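# Hang the shallow ball basket on the stand's peg

## Task

Suspend the shallow basket from the stand's peg by its cord handle, with every ball still inside the basket at the end; one ball outside means failure.

## Robot and tools

Robot: two arms, left_arm and right_arm, each with a parallel gripper. Calibrated bases in the scene frame: left_arm at (-0.002, +0.246, +0.012) m, right_arm at (+0.026, -0.339, +0.021) m, both turned only slightly about z. Scene frame: origin at table-top height, midway between the nominal bases; +x points out over the table, +z up, and left_arm sits on the +y side. The arm names do not match image left and right. A two-camera stand is fixed to the floor behind the arms. Loose objects may now and then get a small shove.

Frames: each arm's reported hand pose, velocities and targets, and its wrist camera pose, are in that arm's own base frame. The table and the fixed cameras use the scene frame. Motion offsets are along the current Hand target's own axes. On a gripper, +z runs along the fingers and y is the closing direction. end_effector_position (m) is the point between the pads, about 1 cm short of the fingertips; end_effector_quat_wxyz gives its orientation. Readings can be off by a few cm, more at long reach.

execute_actions(actions, cameras): actions is a list of actions. Each action is a table of up to 15 rows, one per 1/30 s step; a shorter table repeats its final row until 15 steps are filled. Every row has 14 numbers in [-1, 1]: left_arm dx, dy, dz, rx, ry, rz, opening, then the same seven for right_arm, even if one arm is idle. The six pose numbers are an offset, not a pose: measured from that arm's Hand target as it was when the action began, so every row in an action counts from the same start, while the next action starts from the new Hand target (repeating an offset moves further). Scale: 1.0 equals 0.6 m for dx, dy, dz and 180 degrees for the rotation vector rx, ry, rz. Opening is absolute: +1 fully open (0.094 m), -1 shut. A 0 opening is a real half-open command, so to leave a gripper alone resend its present value (shown under Tool commands, or the last value sent). An arm blocked by something keeps pushing; to retarget it, send zeros for its six pose numbers. Images arrive only when actions is empty or cameras names them (["all"], a list of names, or []).

move(target, speed, blend, opening_speed, grip_force, blocking, cameras): drives both grippers along straight lines. target is one 14-number row laid out as above, or a list of up to 15 such rows; every row is an offset from the Hand targets at the start of the move, not from the previous row. speed: m/s, 0.002 to 2.9, default 0.25 (turning capped at twice that in rad/s); one value or one per row. blend: corner rounding radius in m, default 0 (stop at each row). opening_speed: how quickly commanded openings change, per second on the -1 to 1 scale, at least 0.2; use it for slow, gentle closing. grip_force: N per finger pad, 10 to 50, one value or one per arm; it persists, starts at full, and low values close slowly. blocking=false returns after about 0.5 s while the move continues. A move lasts at least 0.5 s and is cut at 10 s. Paths do not avoid obstacles or the other arm; faster moves lag, stray and hit harder. Keep paths away from an arm's own base. The result adds a move: line: done, off_target, moving, held or fault per arm, plus limits=paced (pose clipped) or limits=held (steps withheld).

wait(seconds 0 to 10) lets time run with commands held. stop() brakes a running move. zoom_image(camera, region=[x0, y0, x1, y1]) enlarges part of the newest image of cam_high, cam_low, cam_left_wrist or cam_right_wrist, in image pixels from the top-left, at most 504 by 504. finished_scene(scene) ends the current scene, giving its number; it cannot be undone, and the goal must hold with the robot doing nothing.

Control behaviour: each step the commanded orientation is limited to 40 degrees from the measured one, then damped inverse kinematics moves the joints, favouring position. Grippers often stop a few cm short of the Hand target from friction or load; this is not proof of contact. Another action, even all zeros, re-requests the target; if still short, command the remaining distance. Near the first joint's axis, small wrist motions can swing the whole arm.

Results: Hand target (last commanded pose after clipping, the base for new offsets), end-effector pose, Tool commands, grip_measured (finger opening on the -1 to 1 scale; reads up to 2.5 mm wide when empty, a few mm under a hard part's width when squeezing), Joint positions (last entry is opening in m), Joint velocities (omitted or 'within noise' when still), joint torques (total drive output including gravity; entries 1 to 3 wrap at ±28 N m). Squeeze jumps to the force limit about 0.06 below the touch reading; to release, command well above grip_measured. Joint ranges (rad): waist -2.618 to 3.054, shoulder 0 to 3.142, elbow 0 to 3.142 (straight at 2.901), wrist pitch -1.571 to 1.571, wrist yaw -1.571 to 1.571, wrist roll -2.094 to 2.094.

Cameras: four 672x504 images, with calibration supplied (approximate; fixed cameras may have shifted a little, wrist images may lag during motion).

Avoid: spilling balls, dropping or releasing moving parts, anything leaving the table, hard contacts with fixed or heavy objects, arms or grippers touching each other (a gripper closing on the other arm's fingers counts), strain on wrist camera cables, and long loaded or stretched holds. Motor heat gives MOTOR HOT at 75 °C, a fold-and-idle fault at 90 °C, and a collapse at 100 °C.

Each tool is called after "Emit:" as name([rows], argument=value, ...), one row to a line, values as JSON.

## Session

Emit:
execute_actions(actions=[])

Scene clock: 0.00 s.
left_arm: end_effector_position=(+0.4042, +0.0118, +0.1243) grip_measured=+1.000 end_effector_quat_wxyz=(+0.631, -0.032, +0.773, +0.058) | right_arm: end_effector_position=(+0.4089, -0.0214, +0.1077) grip_measured=+1.000 end_effector_quat_wxyz=(+0.600, +0.074, +0.795, -0.056)
Joint positions: left_arm=[-0.055 1.567 0.35 1.016 -0.184 0.013 0.094] | right_arm=[0.04 1.59 0.397 0.91 0.216 0.063 0.094]
Joint velocities: within noise
Joint torques (N m): no reading
Heat: left arm: 31 °C; right arm: 33 °C.
Hand target: left_arm +0.4071, +0.0118, +0.1353; +0.644, -0.034, +0.762, +0.057 | right_arm +0.4123, -0.0216, +0.1187; +0.613, +0.076, +0.785, -0.055
Tool commands: left_gripper/opening=+1.0 right_gripper/opening=+1.0
camera_calibration:
cam_left_wrist: T_world_to_cam=[[0.0673055, -0.985154, -0.157928, 0.00645794], [-0.773463, 0.0484696, -0.631986, 0.398027], [0.630258, 0.164688, -0.758718, -0.0588704], [0, 0, 0, 1]] pos_world=[0.344528, -0.00323493, 0.207902]
cam_right_wrist: T_world_to_cam=[[-0.267352, -0.958028, -0.103467, 0.099331], [-0.784512, 0.278754, -0.553928, 0.389387], [0.559521, -0.0669224, -0.82611, -0.0412862], [0, 0, 0, 1]] pos_world=[0.355135, -0.0161441, 0.191863]

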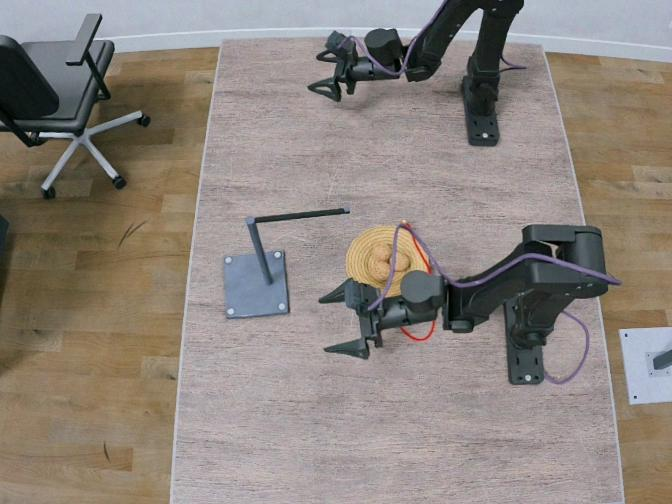

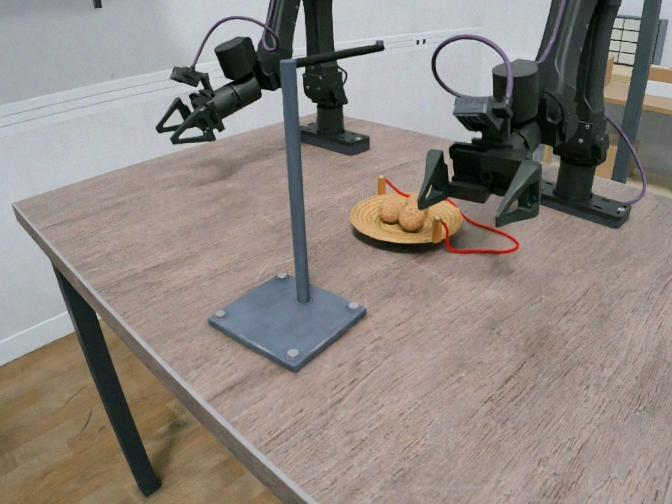

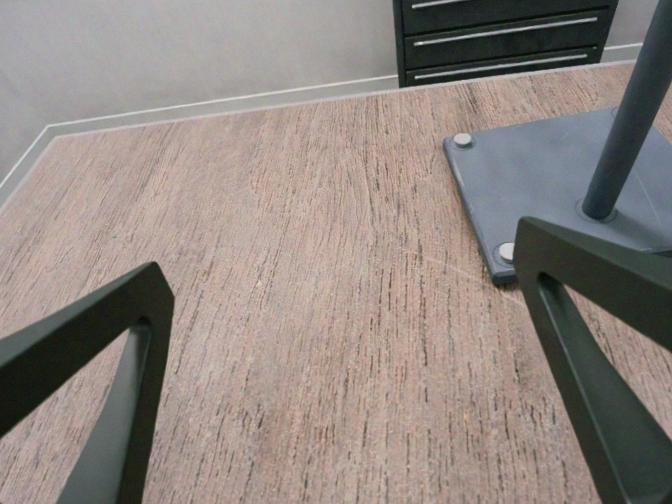

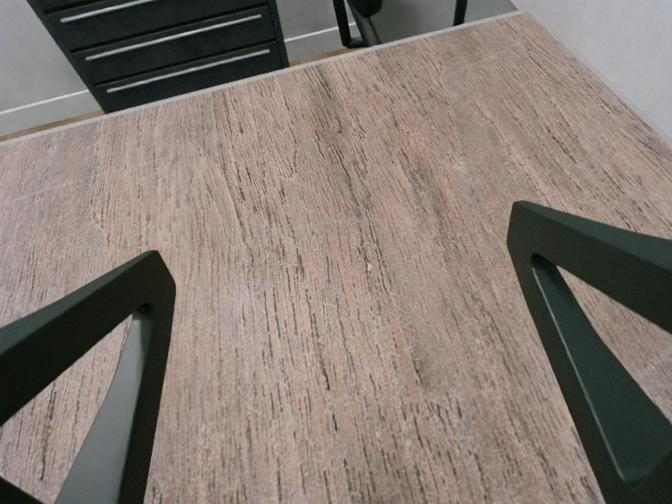

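Emit:
move(target=[-0.25,0.25,-0.2,0,0,0,0.5,0,0,0,0,0,0,1], cameras=["all"])

Scene clock: 3.63 s.
left_arm: end_effector_position=(+0.2950, +0.1406, +0.2898) grip_measured=+0.502 end_effector_quat_wxyz=(+0.630, -0.050, +0.773, +0.044) | right_arm: end_effector_position=(+0.4089, -0.0214, +0.1077) grip_measured=+1.000 end_effector_quat_wxyz=(+0.600, +0.074, +0.795, -0.056)
Joint positions: left_arm=[0.767 0.863 0.719 -0.106 0.619 0.152 0.071] | right_arm=[0.04 1.59 0.397 0.91 0.216 0.063 0.094]
Joint torques (N m): left_arm=[0.36 -1.72 10.37 2.08 0.21 0.12] | right_arm=[-0.09 -8.18 5.26 1.77 0.12 -0.06]
Heat: left arm: 31 °C; right arm: 34 °C.
Hand target: left_arm +0.2962, +0.1417, +0.3092; +0.644, -0.034, +0.762, +0.057 | right_arm +0.4123, -0.0216, +0.1187; +0.613, +0.076, +0.785, -0.055
Off the commanded pose: left_arm 0.019 m, 3 deg | right_arm 0.012 m, 2 deg.
move: off_target (left_arm, right_arm)
camera_calibration:
cam_left_wrist: T_world_to_cam=[[0.0768923, -0.990484, -0.114142, 0.152005], [-0.773598, 0.0129535, -0.633545, 0.417472], [0.628995, 0.137014, -0.76524, 0.120447], [0, 0, 0, 1]] pos_world=[0.235507, 0.128647, 0.374008]
cam_right_wrist: T_world_to_cam=[[-0.267352, -0.958028, -0.103467, 0.099331], [-0.784512, 0.278754, -0.553928, 0.389387], [0.559521, -0.0669224, -0.82611, -0.0412862], [0, 0, 0, 1]] pos_world=[0.355135, -0.0161441, 0.191863]

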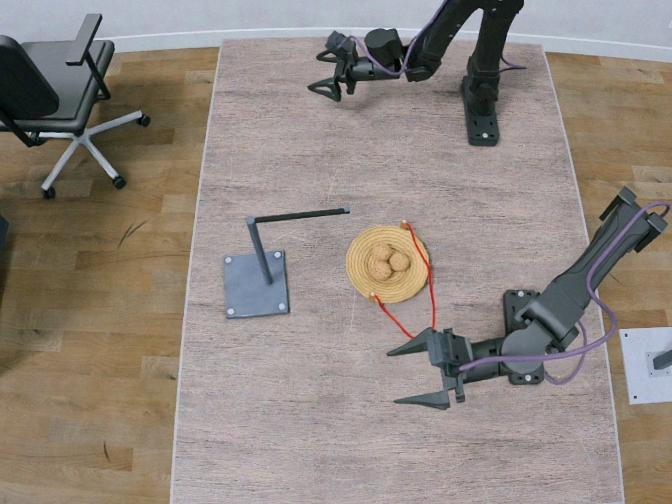

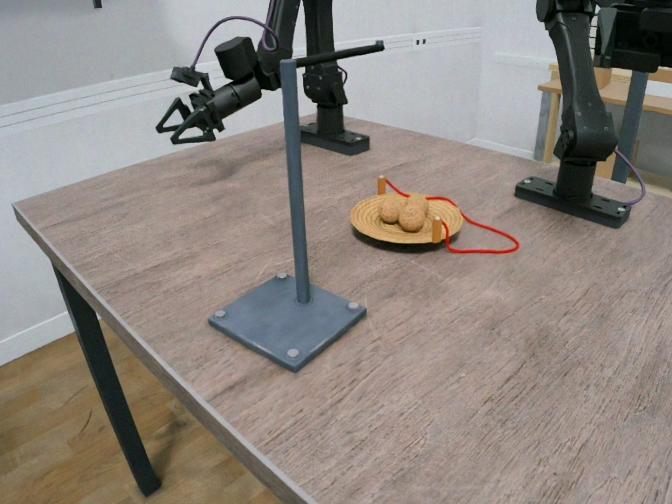

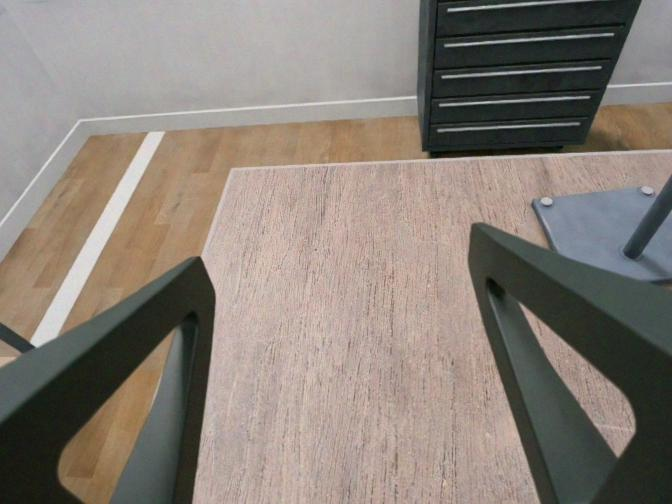

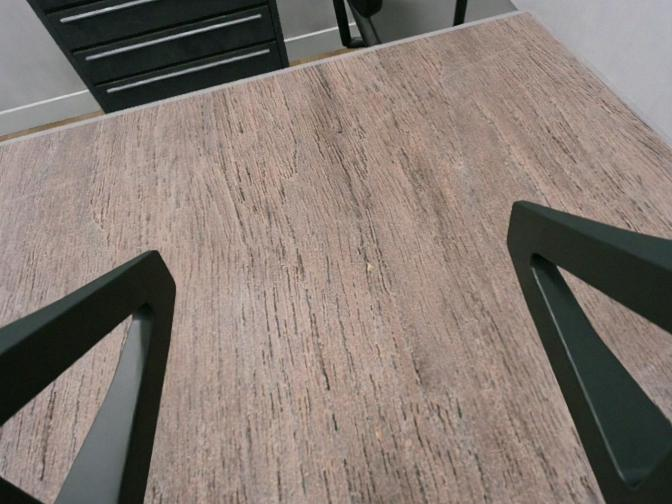

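Emit:
move(target=[0.3008,-0.3425,-0.181,0.379,0.317,0.431,0.5,0,0,0,0,0,0,1], cameras=["all"])

Scene clock: 10.27 s.
left_arm: end_effector_position=(+0.1798, -0.0693, +0.1324) grip_measured=+0.502 end_effector_quat_wxyz=(-0.009, +0.709, +0.705, -0.004) | right_arm: end_effector_position=(+0.4089, -0.0214, +0.1077) grip_measured=+1.000 end_effector_quat_wxyz=(+0.600, +0.074, +0.795, -0.056)
Joint positions: left_arm=[-0.374 1.285 1.088 -1.393 0 1.202 0.071] | right_arm=[0.04 1.59 0.397 0.91 0.216 0.063 0.094]
Joint torques (N m): left_arm=[-0.31 -3.54 8.77 0.3 0 -0.08] | right_arm=[0.12 -8.08 5.3 1.74 0.06 0.03]
Heat: left arm: 32 °C; right arm: 34 °C.
Hand target: left_arm +0.1853, -0.0724, +0.1404; +0.000, +0.708, +0.707, +0.000 | right_arm +0.4123, -0.0216, +0.1187; +0.613, +0.076, +0.785, -0.055
Off the commanded pose: left_arm 0.010 m, 1 deg | right_arm 0.012 m, 2 deg.
move: off_target (right_arm)
camera_calibration:
cam_left_wrist: T_world_to_cam=[[-0.991268, 0.122148, 0.0496793, 0.182454], [0.126239, 0.770186, 0.625201, -0.0446311], [0.0381049, 0.626014, -0.778881, 0.243153], [0, 0, 0, 1]] pos_world=[0.177229, -0.140129, 0.208227]
cam_right_wrist: T_world_to_cam=[[-0.267352, -0.958028, -0.103467, 0.099331], [-0.784512, 0.278754, -0.553928, 0.389387], [0.559521, -0.0669224, -0.82611, -0.0412862], [0, 0, 0, 1]] pos_world=[0.355135, -0.0161441, 0.191863]

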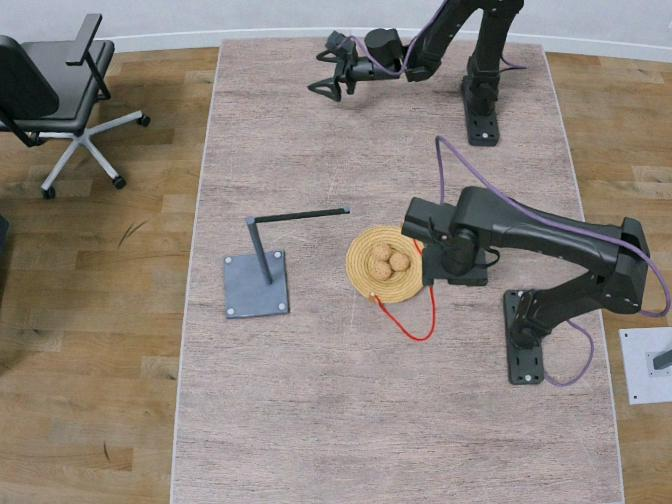

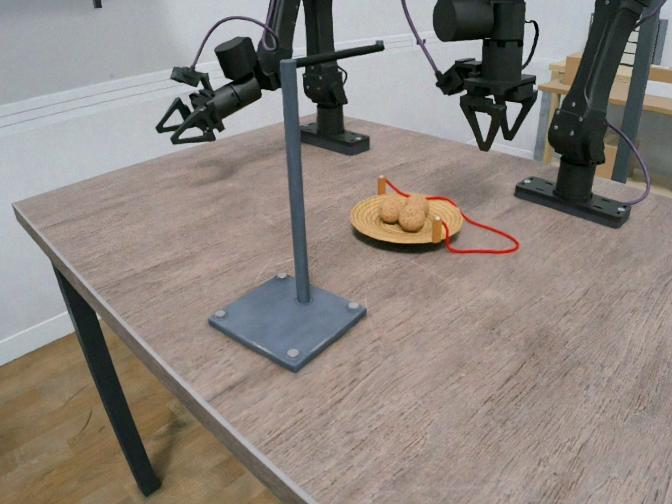

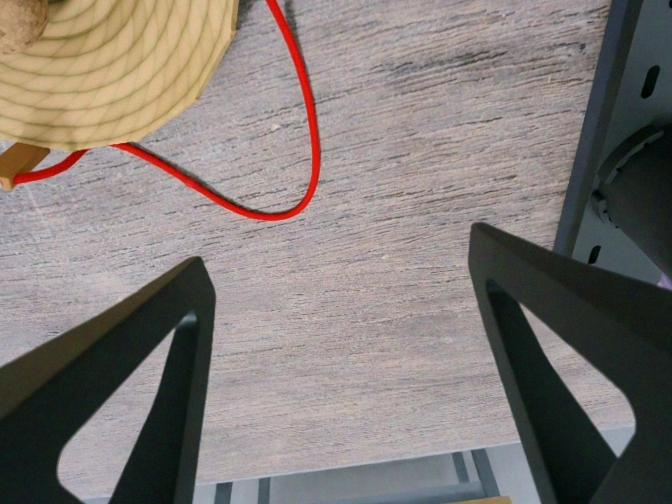

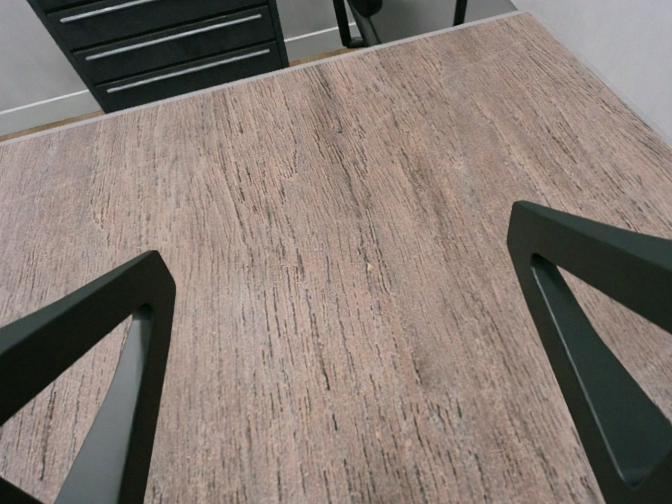

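Emit:
move(target=[0.015,0.017,0.187,0,0,0,0.5,0,0,0,0,0,0,1], cameras=["all"], speed=0.15)

Scene clock: 12.53 s.
left_arm: end_effector_position=(+0.1962, -0.0640, +0.0318) grip_measured=+0.502 end_effector_quat_wxyz=(+0.003, +0.706, +0.708, +0.004) | right_arm: end_effector_position=(+0.4089, -0.0214, +0.1077) grip_measured=+1.000 end_effector_quat_wxyz=(+0.600, +0.074, +0.795, -0.056)
Joint positions: left_arm=[-0.324 1.384 0.755 -0.933 -0.004 1.243 0.071] | right_arm=[0.04 1.59 0.397 0.91 0.216 0.063 0.094]
Joint torques (N m): left_arm=[0.42 -3.81 4.57 0.58 0.04 0.1] | right_arm=[0.17 -8.08 5.16 1.75 0.06 -0.05]
Heat: left arm: 32 °C; right arm: 34 °C.
Hand target: left_arm +0.1957, -0.0634, +0.0282; +0.001, +0.707, +0.707, +0.000 | right_arm +0.4123, -0.0216, +0.1187; +0.613, +0.076, +0.785, -0.055
Off the commanded pose: left_arm 0.004 m, 1 deg | right_arm 0.012 m, 2 deg.
move: off_target (right_arm)
camera_calibration:
cam_left_wrist: T_world_to_cam=[[-0.993221, 0.114028, 0.0225696, 0.203831], [0.103127, 0.774812, 0.623723, 0.0170218], [0.0536349, 0.621823, -0.781319, 0.157569], [0, 0, 0, 1]] pos_world=[0.192243, -0.134411, 0.107894]
cam_right_wrist: T_world_to_cam=[[-0.267352, -0.958028, -0.103467, 0.099331], [-0.784512, 0.278754, -0.553928, 0.389387], [0.559521, -0.0669224, -0.82611, -0.0412862], [0, 0, 0, 1]] pos_world=[0.355135, -0.0161441, 0.191863]

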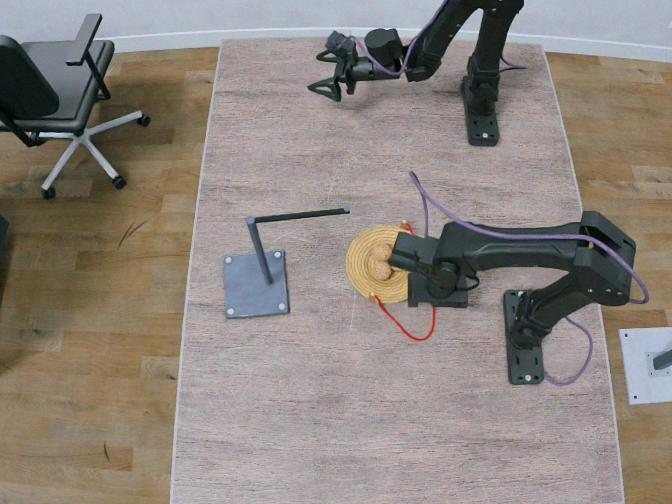

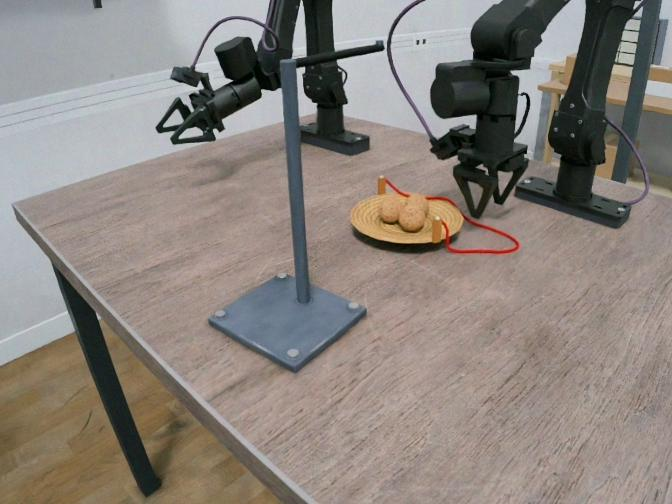

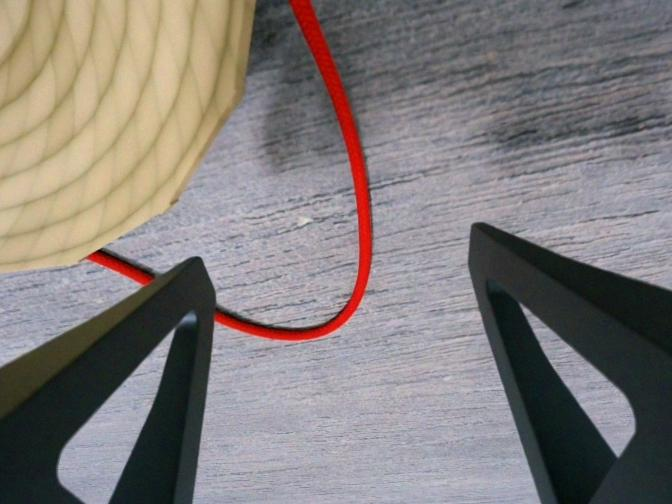

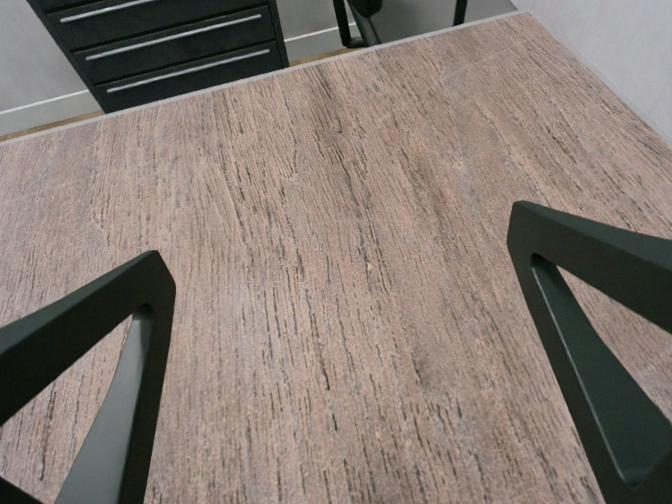

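Emit:
move(target=[0,-0.013,0.027,0,0,0,0.5,0,0,0,0,0,0,1], cameras=["cam_left_wrist","cam_low"], speed=0.05)

Emit:
zoom_image(camera="cam_low", region=[400, 100, 600, 260])

Scene clock: 13.90 s.
left_arm: end_effector_position=(+0.1899, -0.0619, +0.0159) grip_measured=+0.502 end_effector_quat_wxyz=(+0.004, +0.706, +0.708, +0.004) | right_arm: end_effector_position=(+0.4089, -0.0214, +0.1077) grip_measured=+1.000 end_effector_quat_wxyz=(+0.600, +0.074, +0.795, -0.056)
Joint positions: left_arm=[-0.324 1.384 0.686 -0.862 -0.004 1.243 0.071] | right_arm=[0.04 1.59 0.397 0.91 0.216 0.063 0.094]
Joint torques (N m): left_arm=[-0.53 -3.58 4.33 0.58 0.04 -0.03] | right_arm=[-0.29 -8.2 5.41 1.79 0.08 -0.06]
Heat: left arm: 32 °C; right arm: 34 °C.
Hand target: left_arm +0.1879, -0.0634, +0.0120; +0.001, +0.707, +0.707, +0.000 | right_arm +0.4123, -0.0216, +0.1187; +0.613, +0.076, +0.785, -0.055
Off the commanded pose: left_arm 0.005 m, 1 deg | right_arm 0.012 m, 2 deg.
move: off_target (right_arm)
camera_calibration:
cam_left_wrist: T_world_to_cam=[[-0.993253, 0.114111, 0.0206582, 0.197685], [0.102023, 0.775167, 0.623464, 0.0261926], [0.0551308, 0.621365, -0.781579, 0.143956], [0, 0, 0, 1]] pos_world=[0.185743, -0.132311, 0.0920993]
Images, in order (width x height): cam_low 672x504, cam_left_wrist 672x504.

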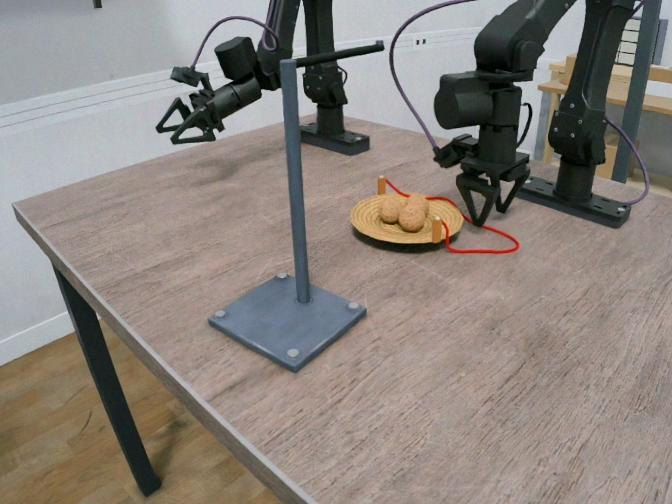

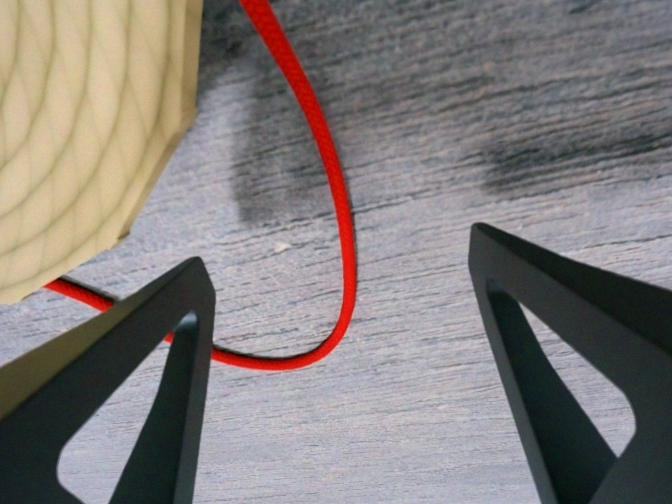

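Scaled by 2.520.

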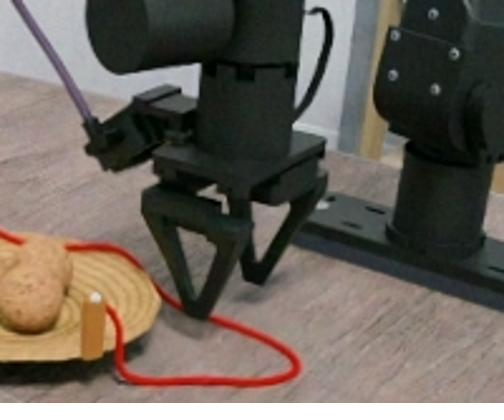

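Emit:
move(target=[0,0,0.021,0,0,0,0.5,0,0,0,0,0,0,1], cameras=["cam_left_wrist","cam_low"], speed=0.04)

Emit:
zoom_image(camera="cam_low", region=[400, 100, 600, 260])

Scene clock: 15.27 s.
left_arm: end_effector_position=(+0.1902, -0.0620, +0.0032) grip_measured=+0.502 end_effector_quat_wxyz=(+0.003, +0.706, +0.708, +0.004) | right_arm: end_effector_position=(+0.4089, -0.0214, +0.1077) grip_measured=+1.000 end_effector_quat_wxyz=(+0.600, +0.074, +0.795, -0.056)
Joint positions: left_arm=[-0.324 1.415 0.653 -0.799 -0.004 1.243 0.071] | right_arm=[0.04 1.59 0.397 0.91 0.216 0.063 0.094]
Joint torques (N m): left_arm=[-0.53 -3.78 4.14 0.55 0.04 -0.02] | right_arm=[-0.13 -8.05 5.39 1.73 0.02 -0.05]
Heat: left arm: 32 °C; right arm: 34 °C.
Hand target: left_arm +0.1880, -0.0634, -0.0006; +0.001, +0.707, +0.707, +0.000 | right_arm +0.4123, -0.0216, +0.1187; +0.613, +0.076, +0.785, -0.055
Off the commanded pose: left_arm 0.005 m, 1 deg | right_arm 0.012 m, 2 deg.
move: off_target (right_arm)
camera_calibration:
cam_left_wrist: T_world_to_cam=[[-0.993245, 0.114046, 0.0213973, 0.198287], [0.102423, 0.775022, 0.623578, 0.0340458], [0.054533, 0.621558, -0.781468, 0.134197], [0, 0, 0, 1]] pos_world=[0.186143, -0.132411, 0.0793974]
Images, in order (width x height): cam_low 672x504, cam_left_wrist 672x504.

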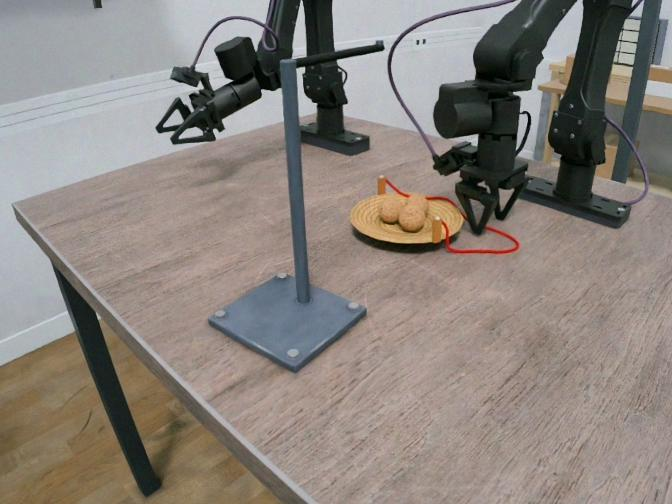

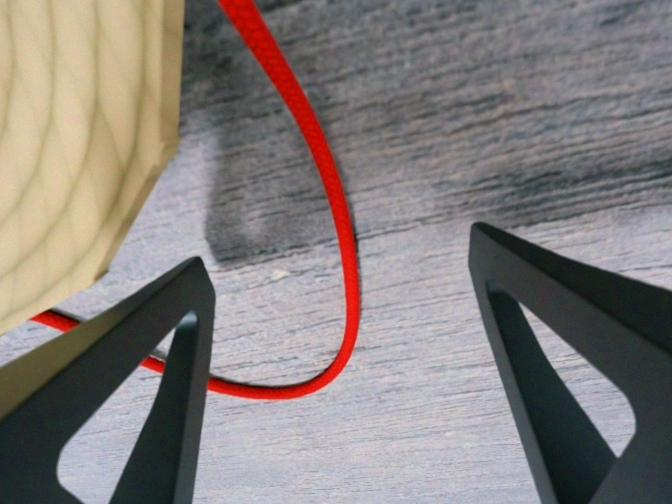

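Scaled by 2.520.

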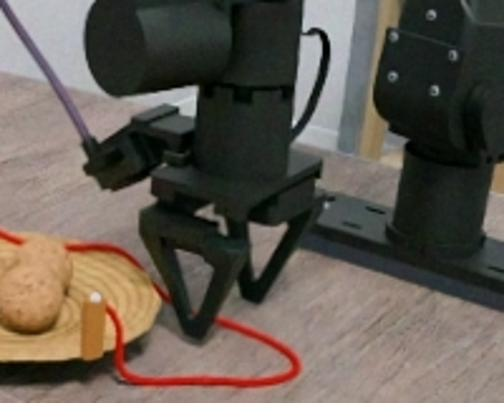

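Emit:
move(target=[-0.02,0.003,0.008,0,0,0,0.5,0,0,0,0,0,0,1], cameras=["cam_left_wrist","cam_low"], speed=0.04)

Emit:
zoom_image(camera="cam_low", region=[400, 100, 600, 260])

Scene clock: 16.80 s.
left_arm: end_effector_position=(+0.1877, -0.0709, -0.0024) grip_measured=+0.502 end_effector_quat_wxyz=(-0.004, +0.707, +0.707, +0.004) | right_arm: end_effector_position=(+0.4089, -0.0214, +0.1077) grip_measured=+1.000 end_effector_quat_wxyz=(+0.600, +0.074, +0.795, -0.056)
Joint positions: left_arm=[-0.376 1.447 0.653 -0.782 -0.011 1.195 0.071] | right_arm=[0.04 1.59 0.397 0.91 0.216 0.063 0.094]
Joint torques (N m): left_arm=[-0.58 -3.6 4.77 0.68 0.11 -0.06] | right_arm=[0.23 -8.25 5.09 1.78 0.14 -0.02]
Heat: left arm: 31 °C; right arm: 34 °C.
Hand target: left_arm +0.1898, -0.0754, -0.0053; +0.001, +0.707, +0.707, +0.000 | right_arm +0.4123, -0.0216, +0.1187; +0.613, +0.076, +0.785, -0.055
Off the commanded pose: left_arm 0.006 m, 1 deg | right_arm 0.012 m, 2 deg.
move: off_target (right_arm)
camera_calibration:
cam_left_wrist: T_world_to_cam=[[-0.992555, 0.117172, 0.033261, 0.197076], [0.111771, 0.767687, 0.631002, 0.0423365], [0.0484015, 0.630022, -0.775068, 0.13718], [0, 0, 0, 1]] pos_world=[0.184237, -0.142019, 0.0730544]
Images, in order (width x height): cam_low 672x504, cam_left_wrist 672x504.

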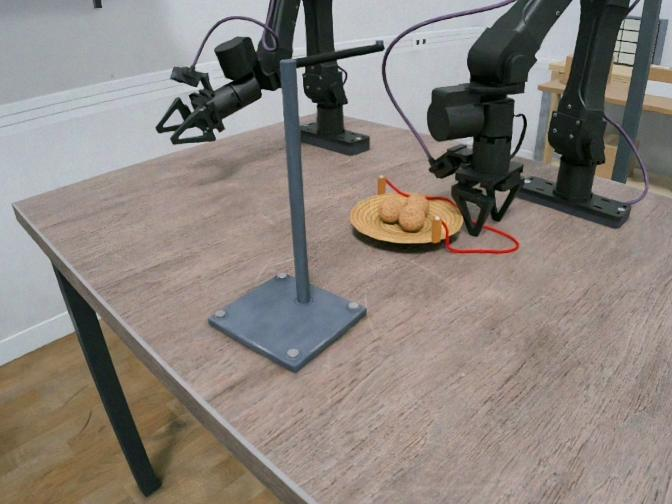

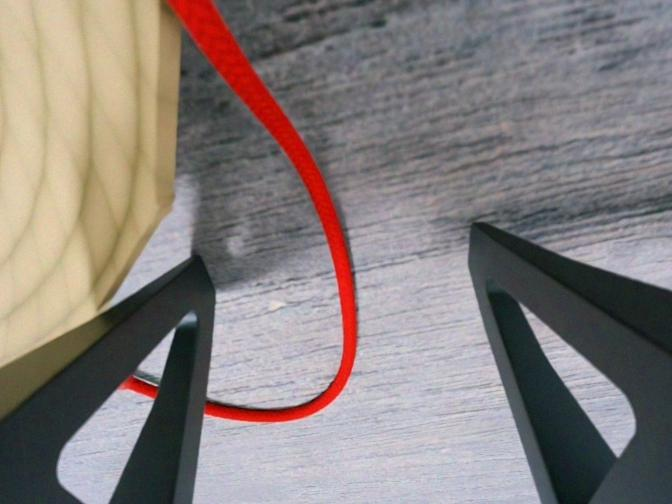

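Scaled by 2.520.

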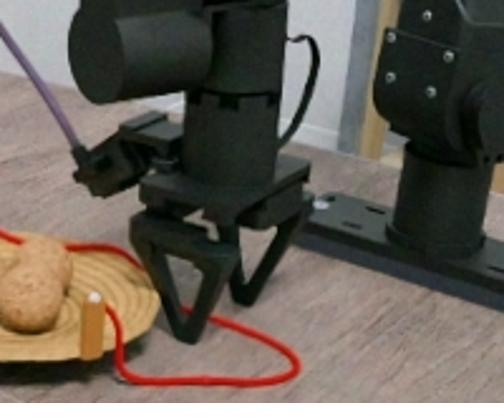

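Emit:
move(target=[-0.004,0,0.001,0,0,0,-1,0,0,0,0,0,0,1], cameras=["cam_left_wrist","cam_low"], speed=0.04, opening_speed=1)

Emit:
zoom_image(camera="cam_low", region=[400, 100, 600, 260])

Scene clock: 18.77 s.
left_arm: end_effector_position=(+0.1899, -0.0742, -0.0029) grip_measured=-0.926 end_effector_quat_wxyz=(+0.001, +0.708, +0.706, +0.007) | right_arm: end_effector_position=(+0.4089, -0.0214, +0.1077) grip_measured=+1.000 end_effector_quat_wxyz=(+0.600, +0.074, +0.795, -0.056)
Joint positions: left_arm=[-0.388 1.449 0.653 -0.768 -0.012 1.185 0.003] | right_arm=[0.04 1.59 0.397 0.91 0.216 0.063 0.094]
Joint torques (N m): left_arm=[-0.49 -3.4 4.92 0.57 0.11 -0.07] | right_arm=[0.16 -8.17 5.18 1.76 0.05 -0.01]
Heat: left arm: 31 °C; right arm: 34 °C.
Hand target: left_arm +0.1898, -0.0778, -0.0059; +0.001, +0.708, +0.707, +0.000 | right_arm +0.4123, -0.0216, +0.1187; +0.613, +0.076, +0.785, -0.055
Off the commanded pose: left_arm 0.005 m, 1 deg | right_arm 0.012 m, 2 deg.
move: off_target (right_arm)
camera_calibration:
cam_left_wrist: T_world_to_cam=[[-0.992587, 0.119543, 0.0219175, 0.199712], [0.106605, 0.769769, 0.629358, 0.046147], [0.0583639, 0.627029, -0.776806, 0.13672], [0, 0, 0, 1]] pos_world=[0.185332, -0.145124, 0.0727846]
Images, in order (width x height): cam_low 672x504, cam_left_wrist 672x504.

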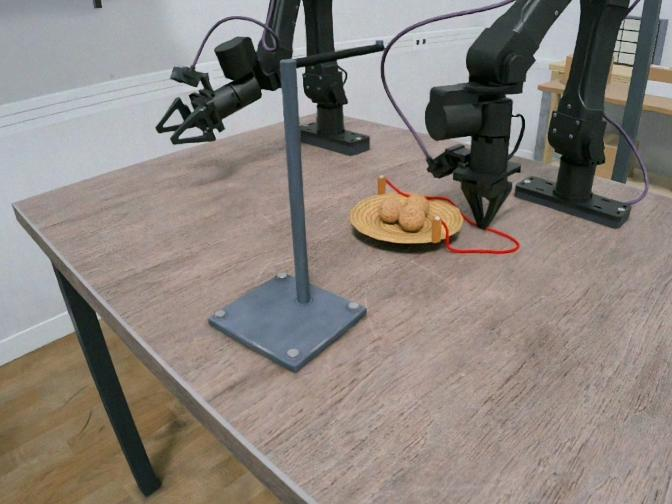

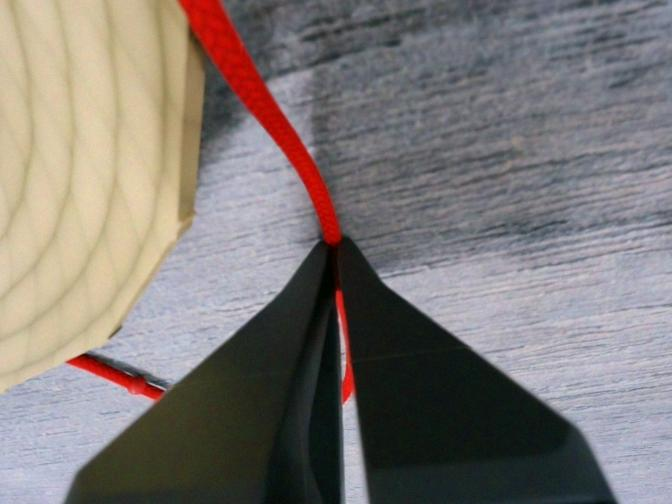

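Scaled by 2.520.

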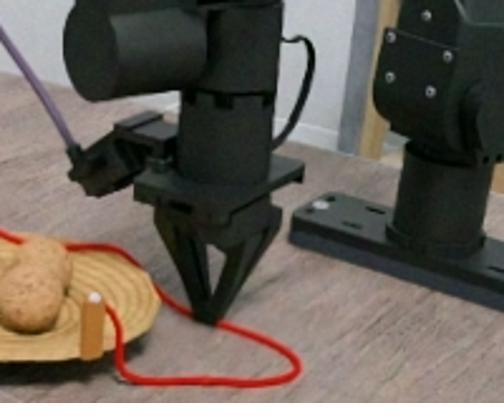

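Emit:
move([
  [-0.02,0.017,-0.127,0,0,0.03,-1,0,0,0,0,0,0,1],
  [-0.087,0.1,-0.227,0,0,0.08,-1,0,0,0,0,0,0,1],
  [-0.153,0.15,-0.285,0,0,0.128,-1,0,0,0,0,0,0,1],
], cameras=["all"], speed=0.1, blend=0.03)

Scene clock: 22.33 s.
left_arm: end_effector_position=(+0.2769, -0.1638, +0.1623) grip_measured=-0.927 end_effector_quat_wxyz=(-0.003, +0.830, +0.558, +0.005) | right_arm: end_effector_position=(+0.4089, -0.0214, +0.1077) grip_measured=+1.000 end_effector_quat_wxyz=(+0.600, +0.074, +0.795, -0.056)
Joint positions: left_arm=[-0.544 1.772 1.673 -1.474 -0.012 1.414 0.003] | right_arm=[0.04 1.59 0.397 0.91 0.216 0.063 0.094]
Joint torques (N m): left_arm=[-0.43 -7.31 8.47 0.31 0.11 0.1] | right_arm=[0.08 -8.38 5.29 1.79 0.03 0]
Heat: left arm: 32 °C; right arm: 34 °C.
Hand target: left_arm +0.2794, -0.1697, +0.1651; +0.000, +0.834, +0.551, +0.000 | right_arm +0.4123, -0.0216, +0.1187; +0.613, +0.076, +0.785, -0.055
Off the commanded pose: left_arm 0.007 m, 1 deg | right_arm 0.012 m, 2 deg.
move: off_target (right_arm)
camera_calibration:
cam_left_wrist: T_world_to_cam=[[-0.874644, 0.483609, 0.0334536, 0.318314], [0.393733, 0.668447, 0.630993, -0.0944166], [0.282792, 0.565066, -0.775067, 0.243626], [0, 0, 0, 1]] pos_world=[0.246691, -0.228492, 0.237754]
cam_right_wrist: T_world_to_cam=[[-0.267352, -0.958028, -0.103467, 0.099331], [-0.784512, 0.278754, -0.553928, 0.389387], [0.559521, -0.0669224, -0.82611, -0.0412862], [0, 0, 0, 1]] pos_world=[0.355135, -0.0161441, 0.191863]

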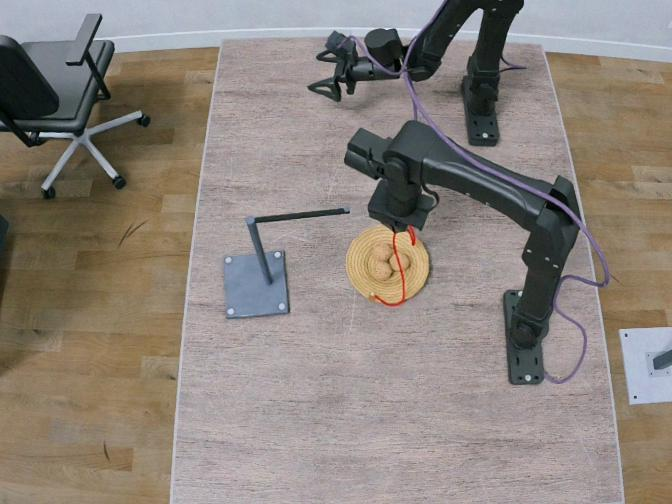

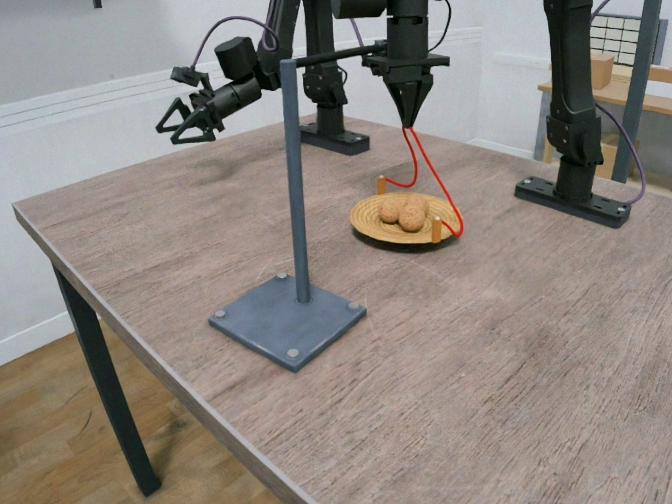

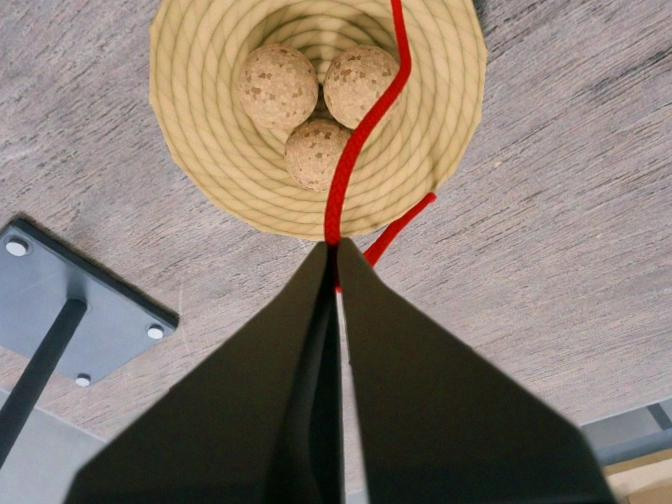

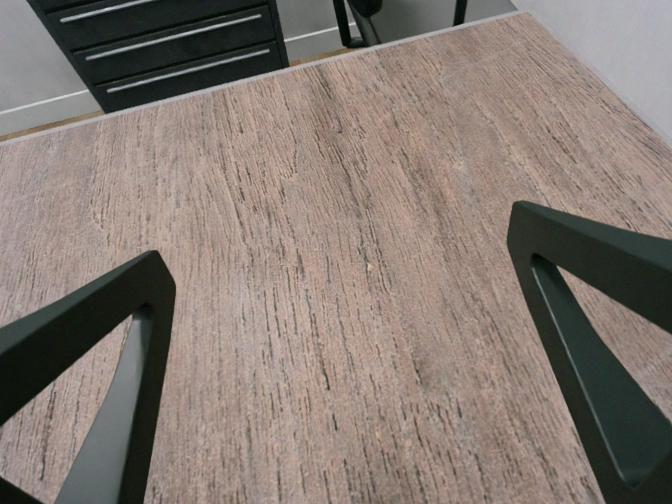

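Emit:
move(target=[-0.015,-0.010,-0.055,0,0,0,-1,0,0,0,0,0,0,1], cameras=["all"], speed=0.05)

Emit:
zoom_image(camera="cam_low", region=[330, 60, 500, 260])

Scene clock: 24.00 s.
left_arm: end_effector_position=(+0.2702, -0.1711, +0.1839) grip_measured=-0.927 end_effector_quat_wxyz=(+0.000, +0.835, +0.550, +0.007) | right_arm: end_effector_position=(+0.4089, -0.0214, +0.1077) grip_measured=+1.000 end_effector_quat_wxyz=(+0.600, +0.074, +0.795, -0.056)
Joint positions: left_arm=[-0.574 1.772 1.76 -1.553 -0.012 1.402 0.003] | right_arm=[0.04 1.59 0.397 0.91 0.216 0.063 0.094]
Joint torques (N m): left_arm=[-0.43 -10.26 8.39 0.34 0.11 -0.08] | right_arm=[0.25 -8.17 5.2 1.84 0.05 -0.04]
Heat: left arm: 32 °C; right arm: 35 °C.
Hand target: left_arm +0.2703, -0.1756, +0.1981; +0.001, +0.834, +0.551, +0.000 | right_arm +0.4123, -0.0216, +0.1187; +0.613, +0.076, +0.785, -0.055
Off the commanded pose: left_arm 0.015 m, 1 deg | right_arm 0.012 m, 2 deg.
joint sent to its limit (left arm) — joint 4 (wrist pitch), lower limit. The joint targets are off in orientation, not in position.
move: off_target (left_arm, right_arm)
camera_calibration:
cam_left_wrist: T_world_to_cam=[[-0.865667, 0.5, 0.0249071, 0.317224], [0.401605, 0.663887, 0.630846, -0.103521], [0.298888, 0.556106, -0.775508, 0.260436], [0, 0, 0, 1]] pos_world=[0.238344, -0.234716, 0.259375]
cam_right_wrist: T_world_to_cam=[[-0.267352, -0.958028, -0.103467, 0.099331], [-0.784512, 0.278754, -0.553928, 0.389387], [0.559521, -0.0669224, -0.82611, -0.0412862], [0, 0, 0, 1]] pos_world=[0.355135, -0.0161441, 0.191863]

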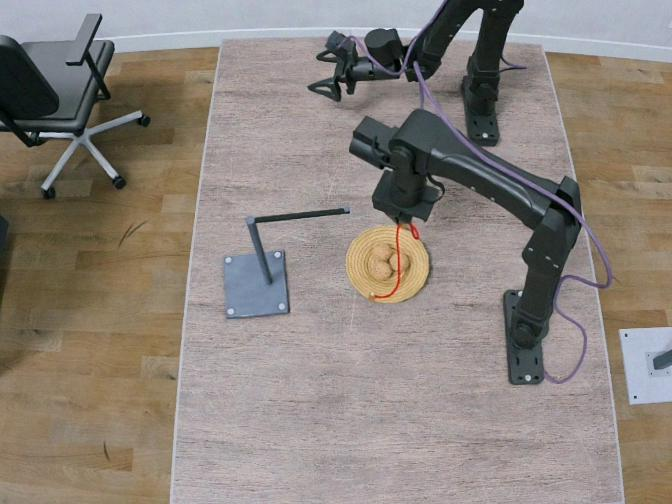

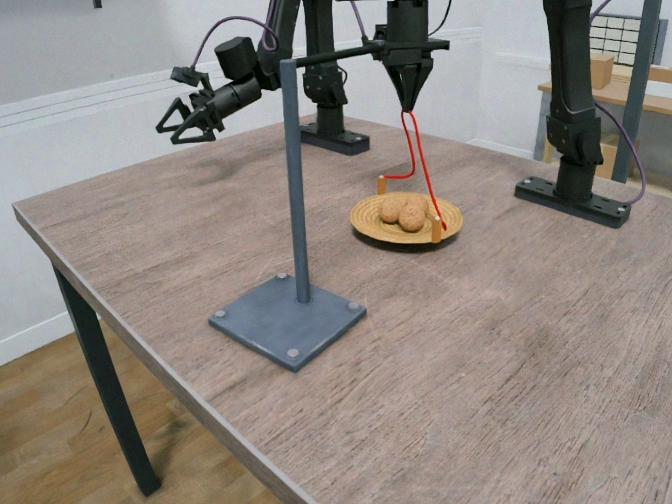

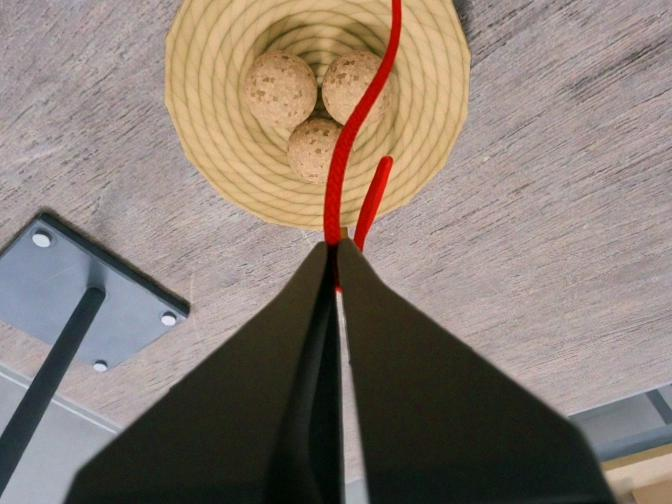

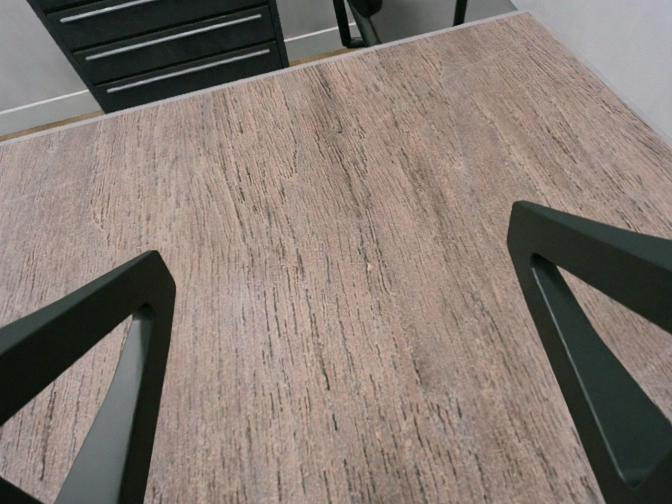

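Scaled by 2.520.

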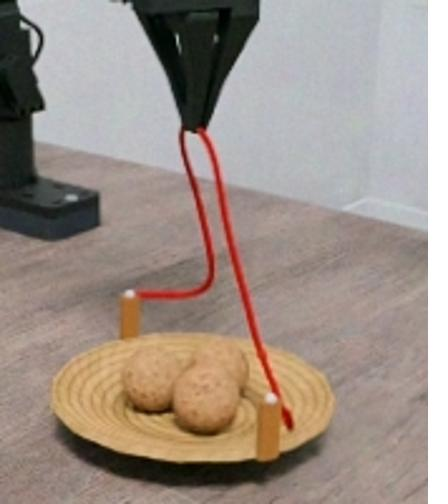

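Emit:
move([
  [0.057,-0.061,0.113,0,0,-0.04,-1,0,0,0,0,0,0,1],
  [0.0855,-0.163,0.23,0,0,-0.1,-1,0,0,0,0,0,0,1],
  [0.1125,-0.193,0.339,0,0,-0.128,-1,0,0,0,0,0,0,1],
], cameras=["cam_left_wrist","cam_low"], speed=0.1, blend=0.02)

Emit:
zoom_image(camera="cam_low", region=[400, 100, 600, 260])

Scene clock: 29.00 s.
left_arm: end_effector_position=(+0.1920, -0.0675, -0.0021) grip_measured=-0.927 end_effector_quat_wxyz=(+0.000, +0.712, +0.702, +0.007) | right_arm: end_effector_position=(+0.4089, -0.0214, +0.1077) grip_measured=+1.000 end_effector_quat_wxyz=(+0.600, +0.074, +0.795, -0.056)
Joint positions: left_arm=[-0.353 1.447 0.655 -0.773 -0.012 1.231 0.003] | right_arm=[0.04 1.59 0.397 0.91 0.216 0.063 0.094]
Joint torques (N m): left_arm=[0.36 -4.18 4.1 0.57 0.11 -0.08] | right_arm=[-0.1 -7.99 5.63 1.76 0.09 -0.06]
Heat: left arm: 32 °C; right arm: 35 °C.
Hand target: left_arm +0.1906, -0.0682, -0.0054; +0.001, +0.708, +0.707, +0.000 | right_arm +0.4123, -0.0216, +0.1187; +0.613, +0.076, +0.785, -0.055
Off the commanded pose: left_arm 0.004 m, 1 deg | right_arm 0.012 m, 2 deg.
move: off_target (right_arm)
camera_calibration:
cam_left_wrist: T_world_to_cam=[[-0.991131, 0.130873, 0.0230426, 0.201581], [0.116052, 0.767994, 0.629855, 0.0383652], [0.0647342, 0.626943, -0.776371, 0.131755], [0, 0, 0, 1]] pos_world=[0.186812, -0.138448, 0.0734809]
Images, in order (width x height): cam_low 672x504, cam_left_wrist 672x504.

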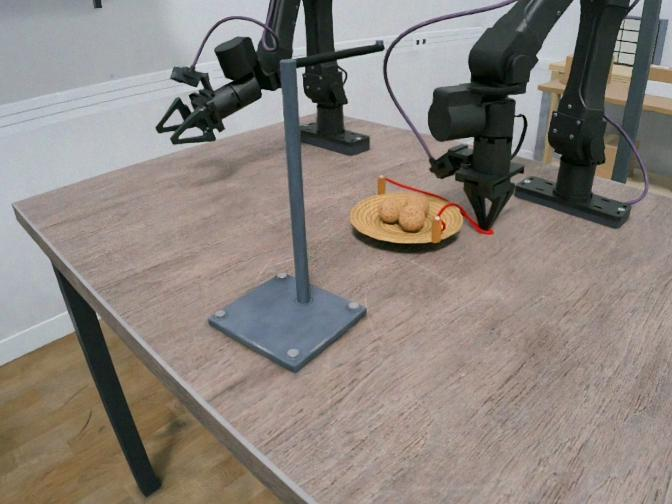

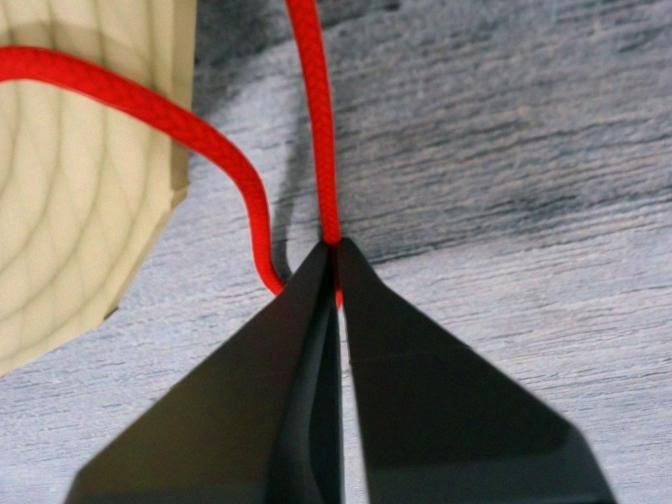

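Scaled by 2.520.

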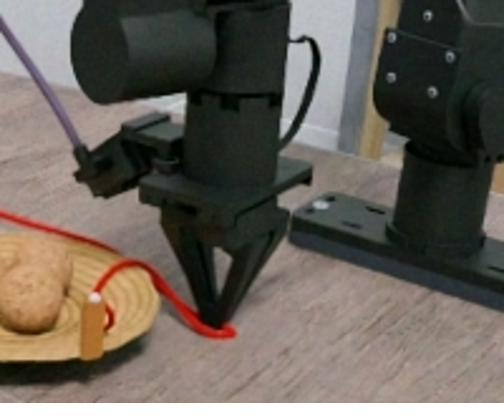

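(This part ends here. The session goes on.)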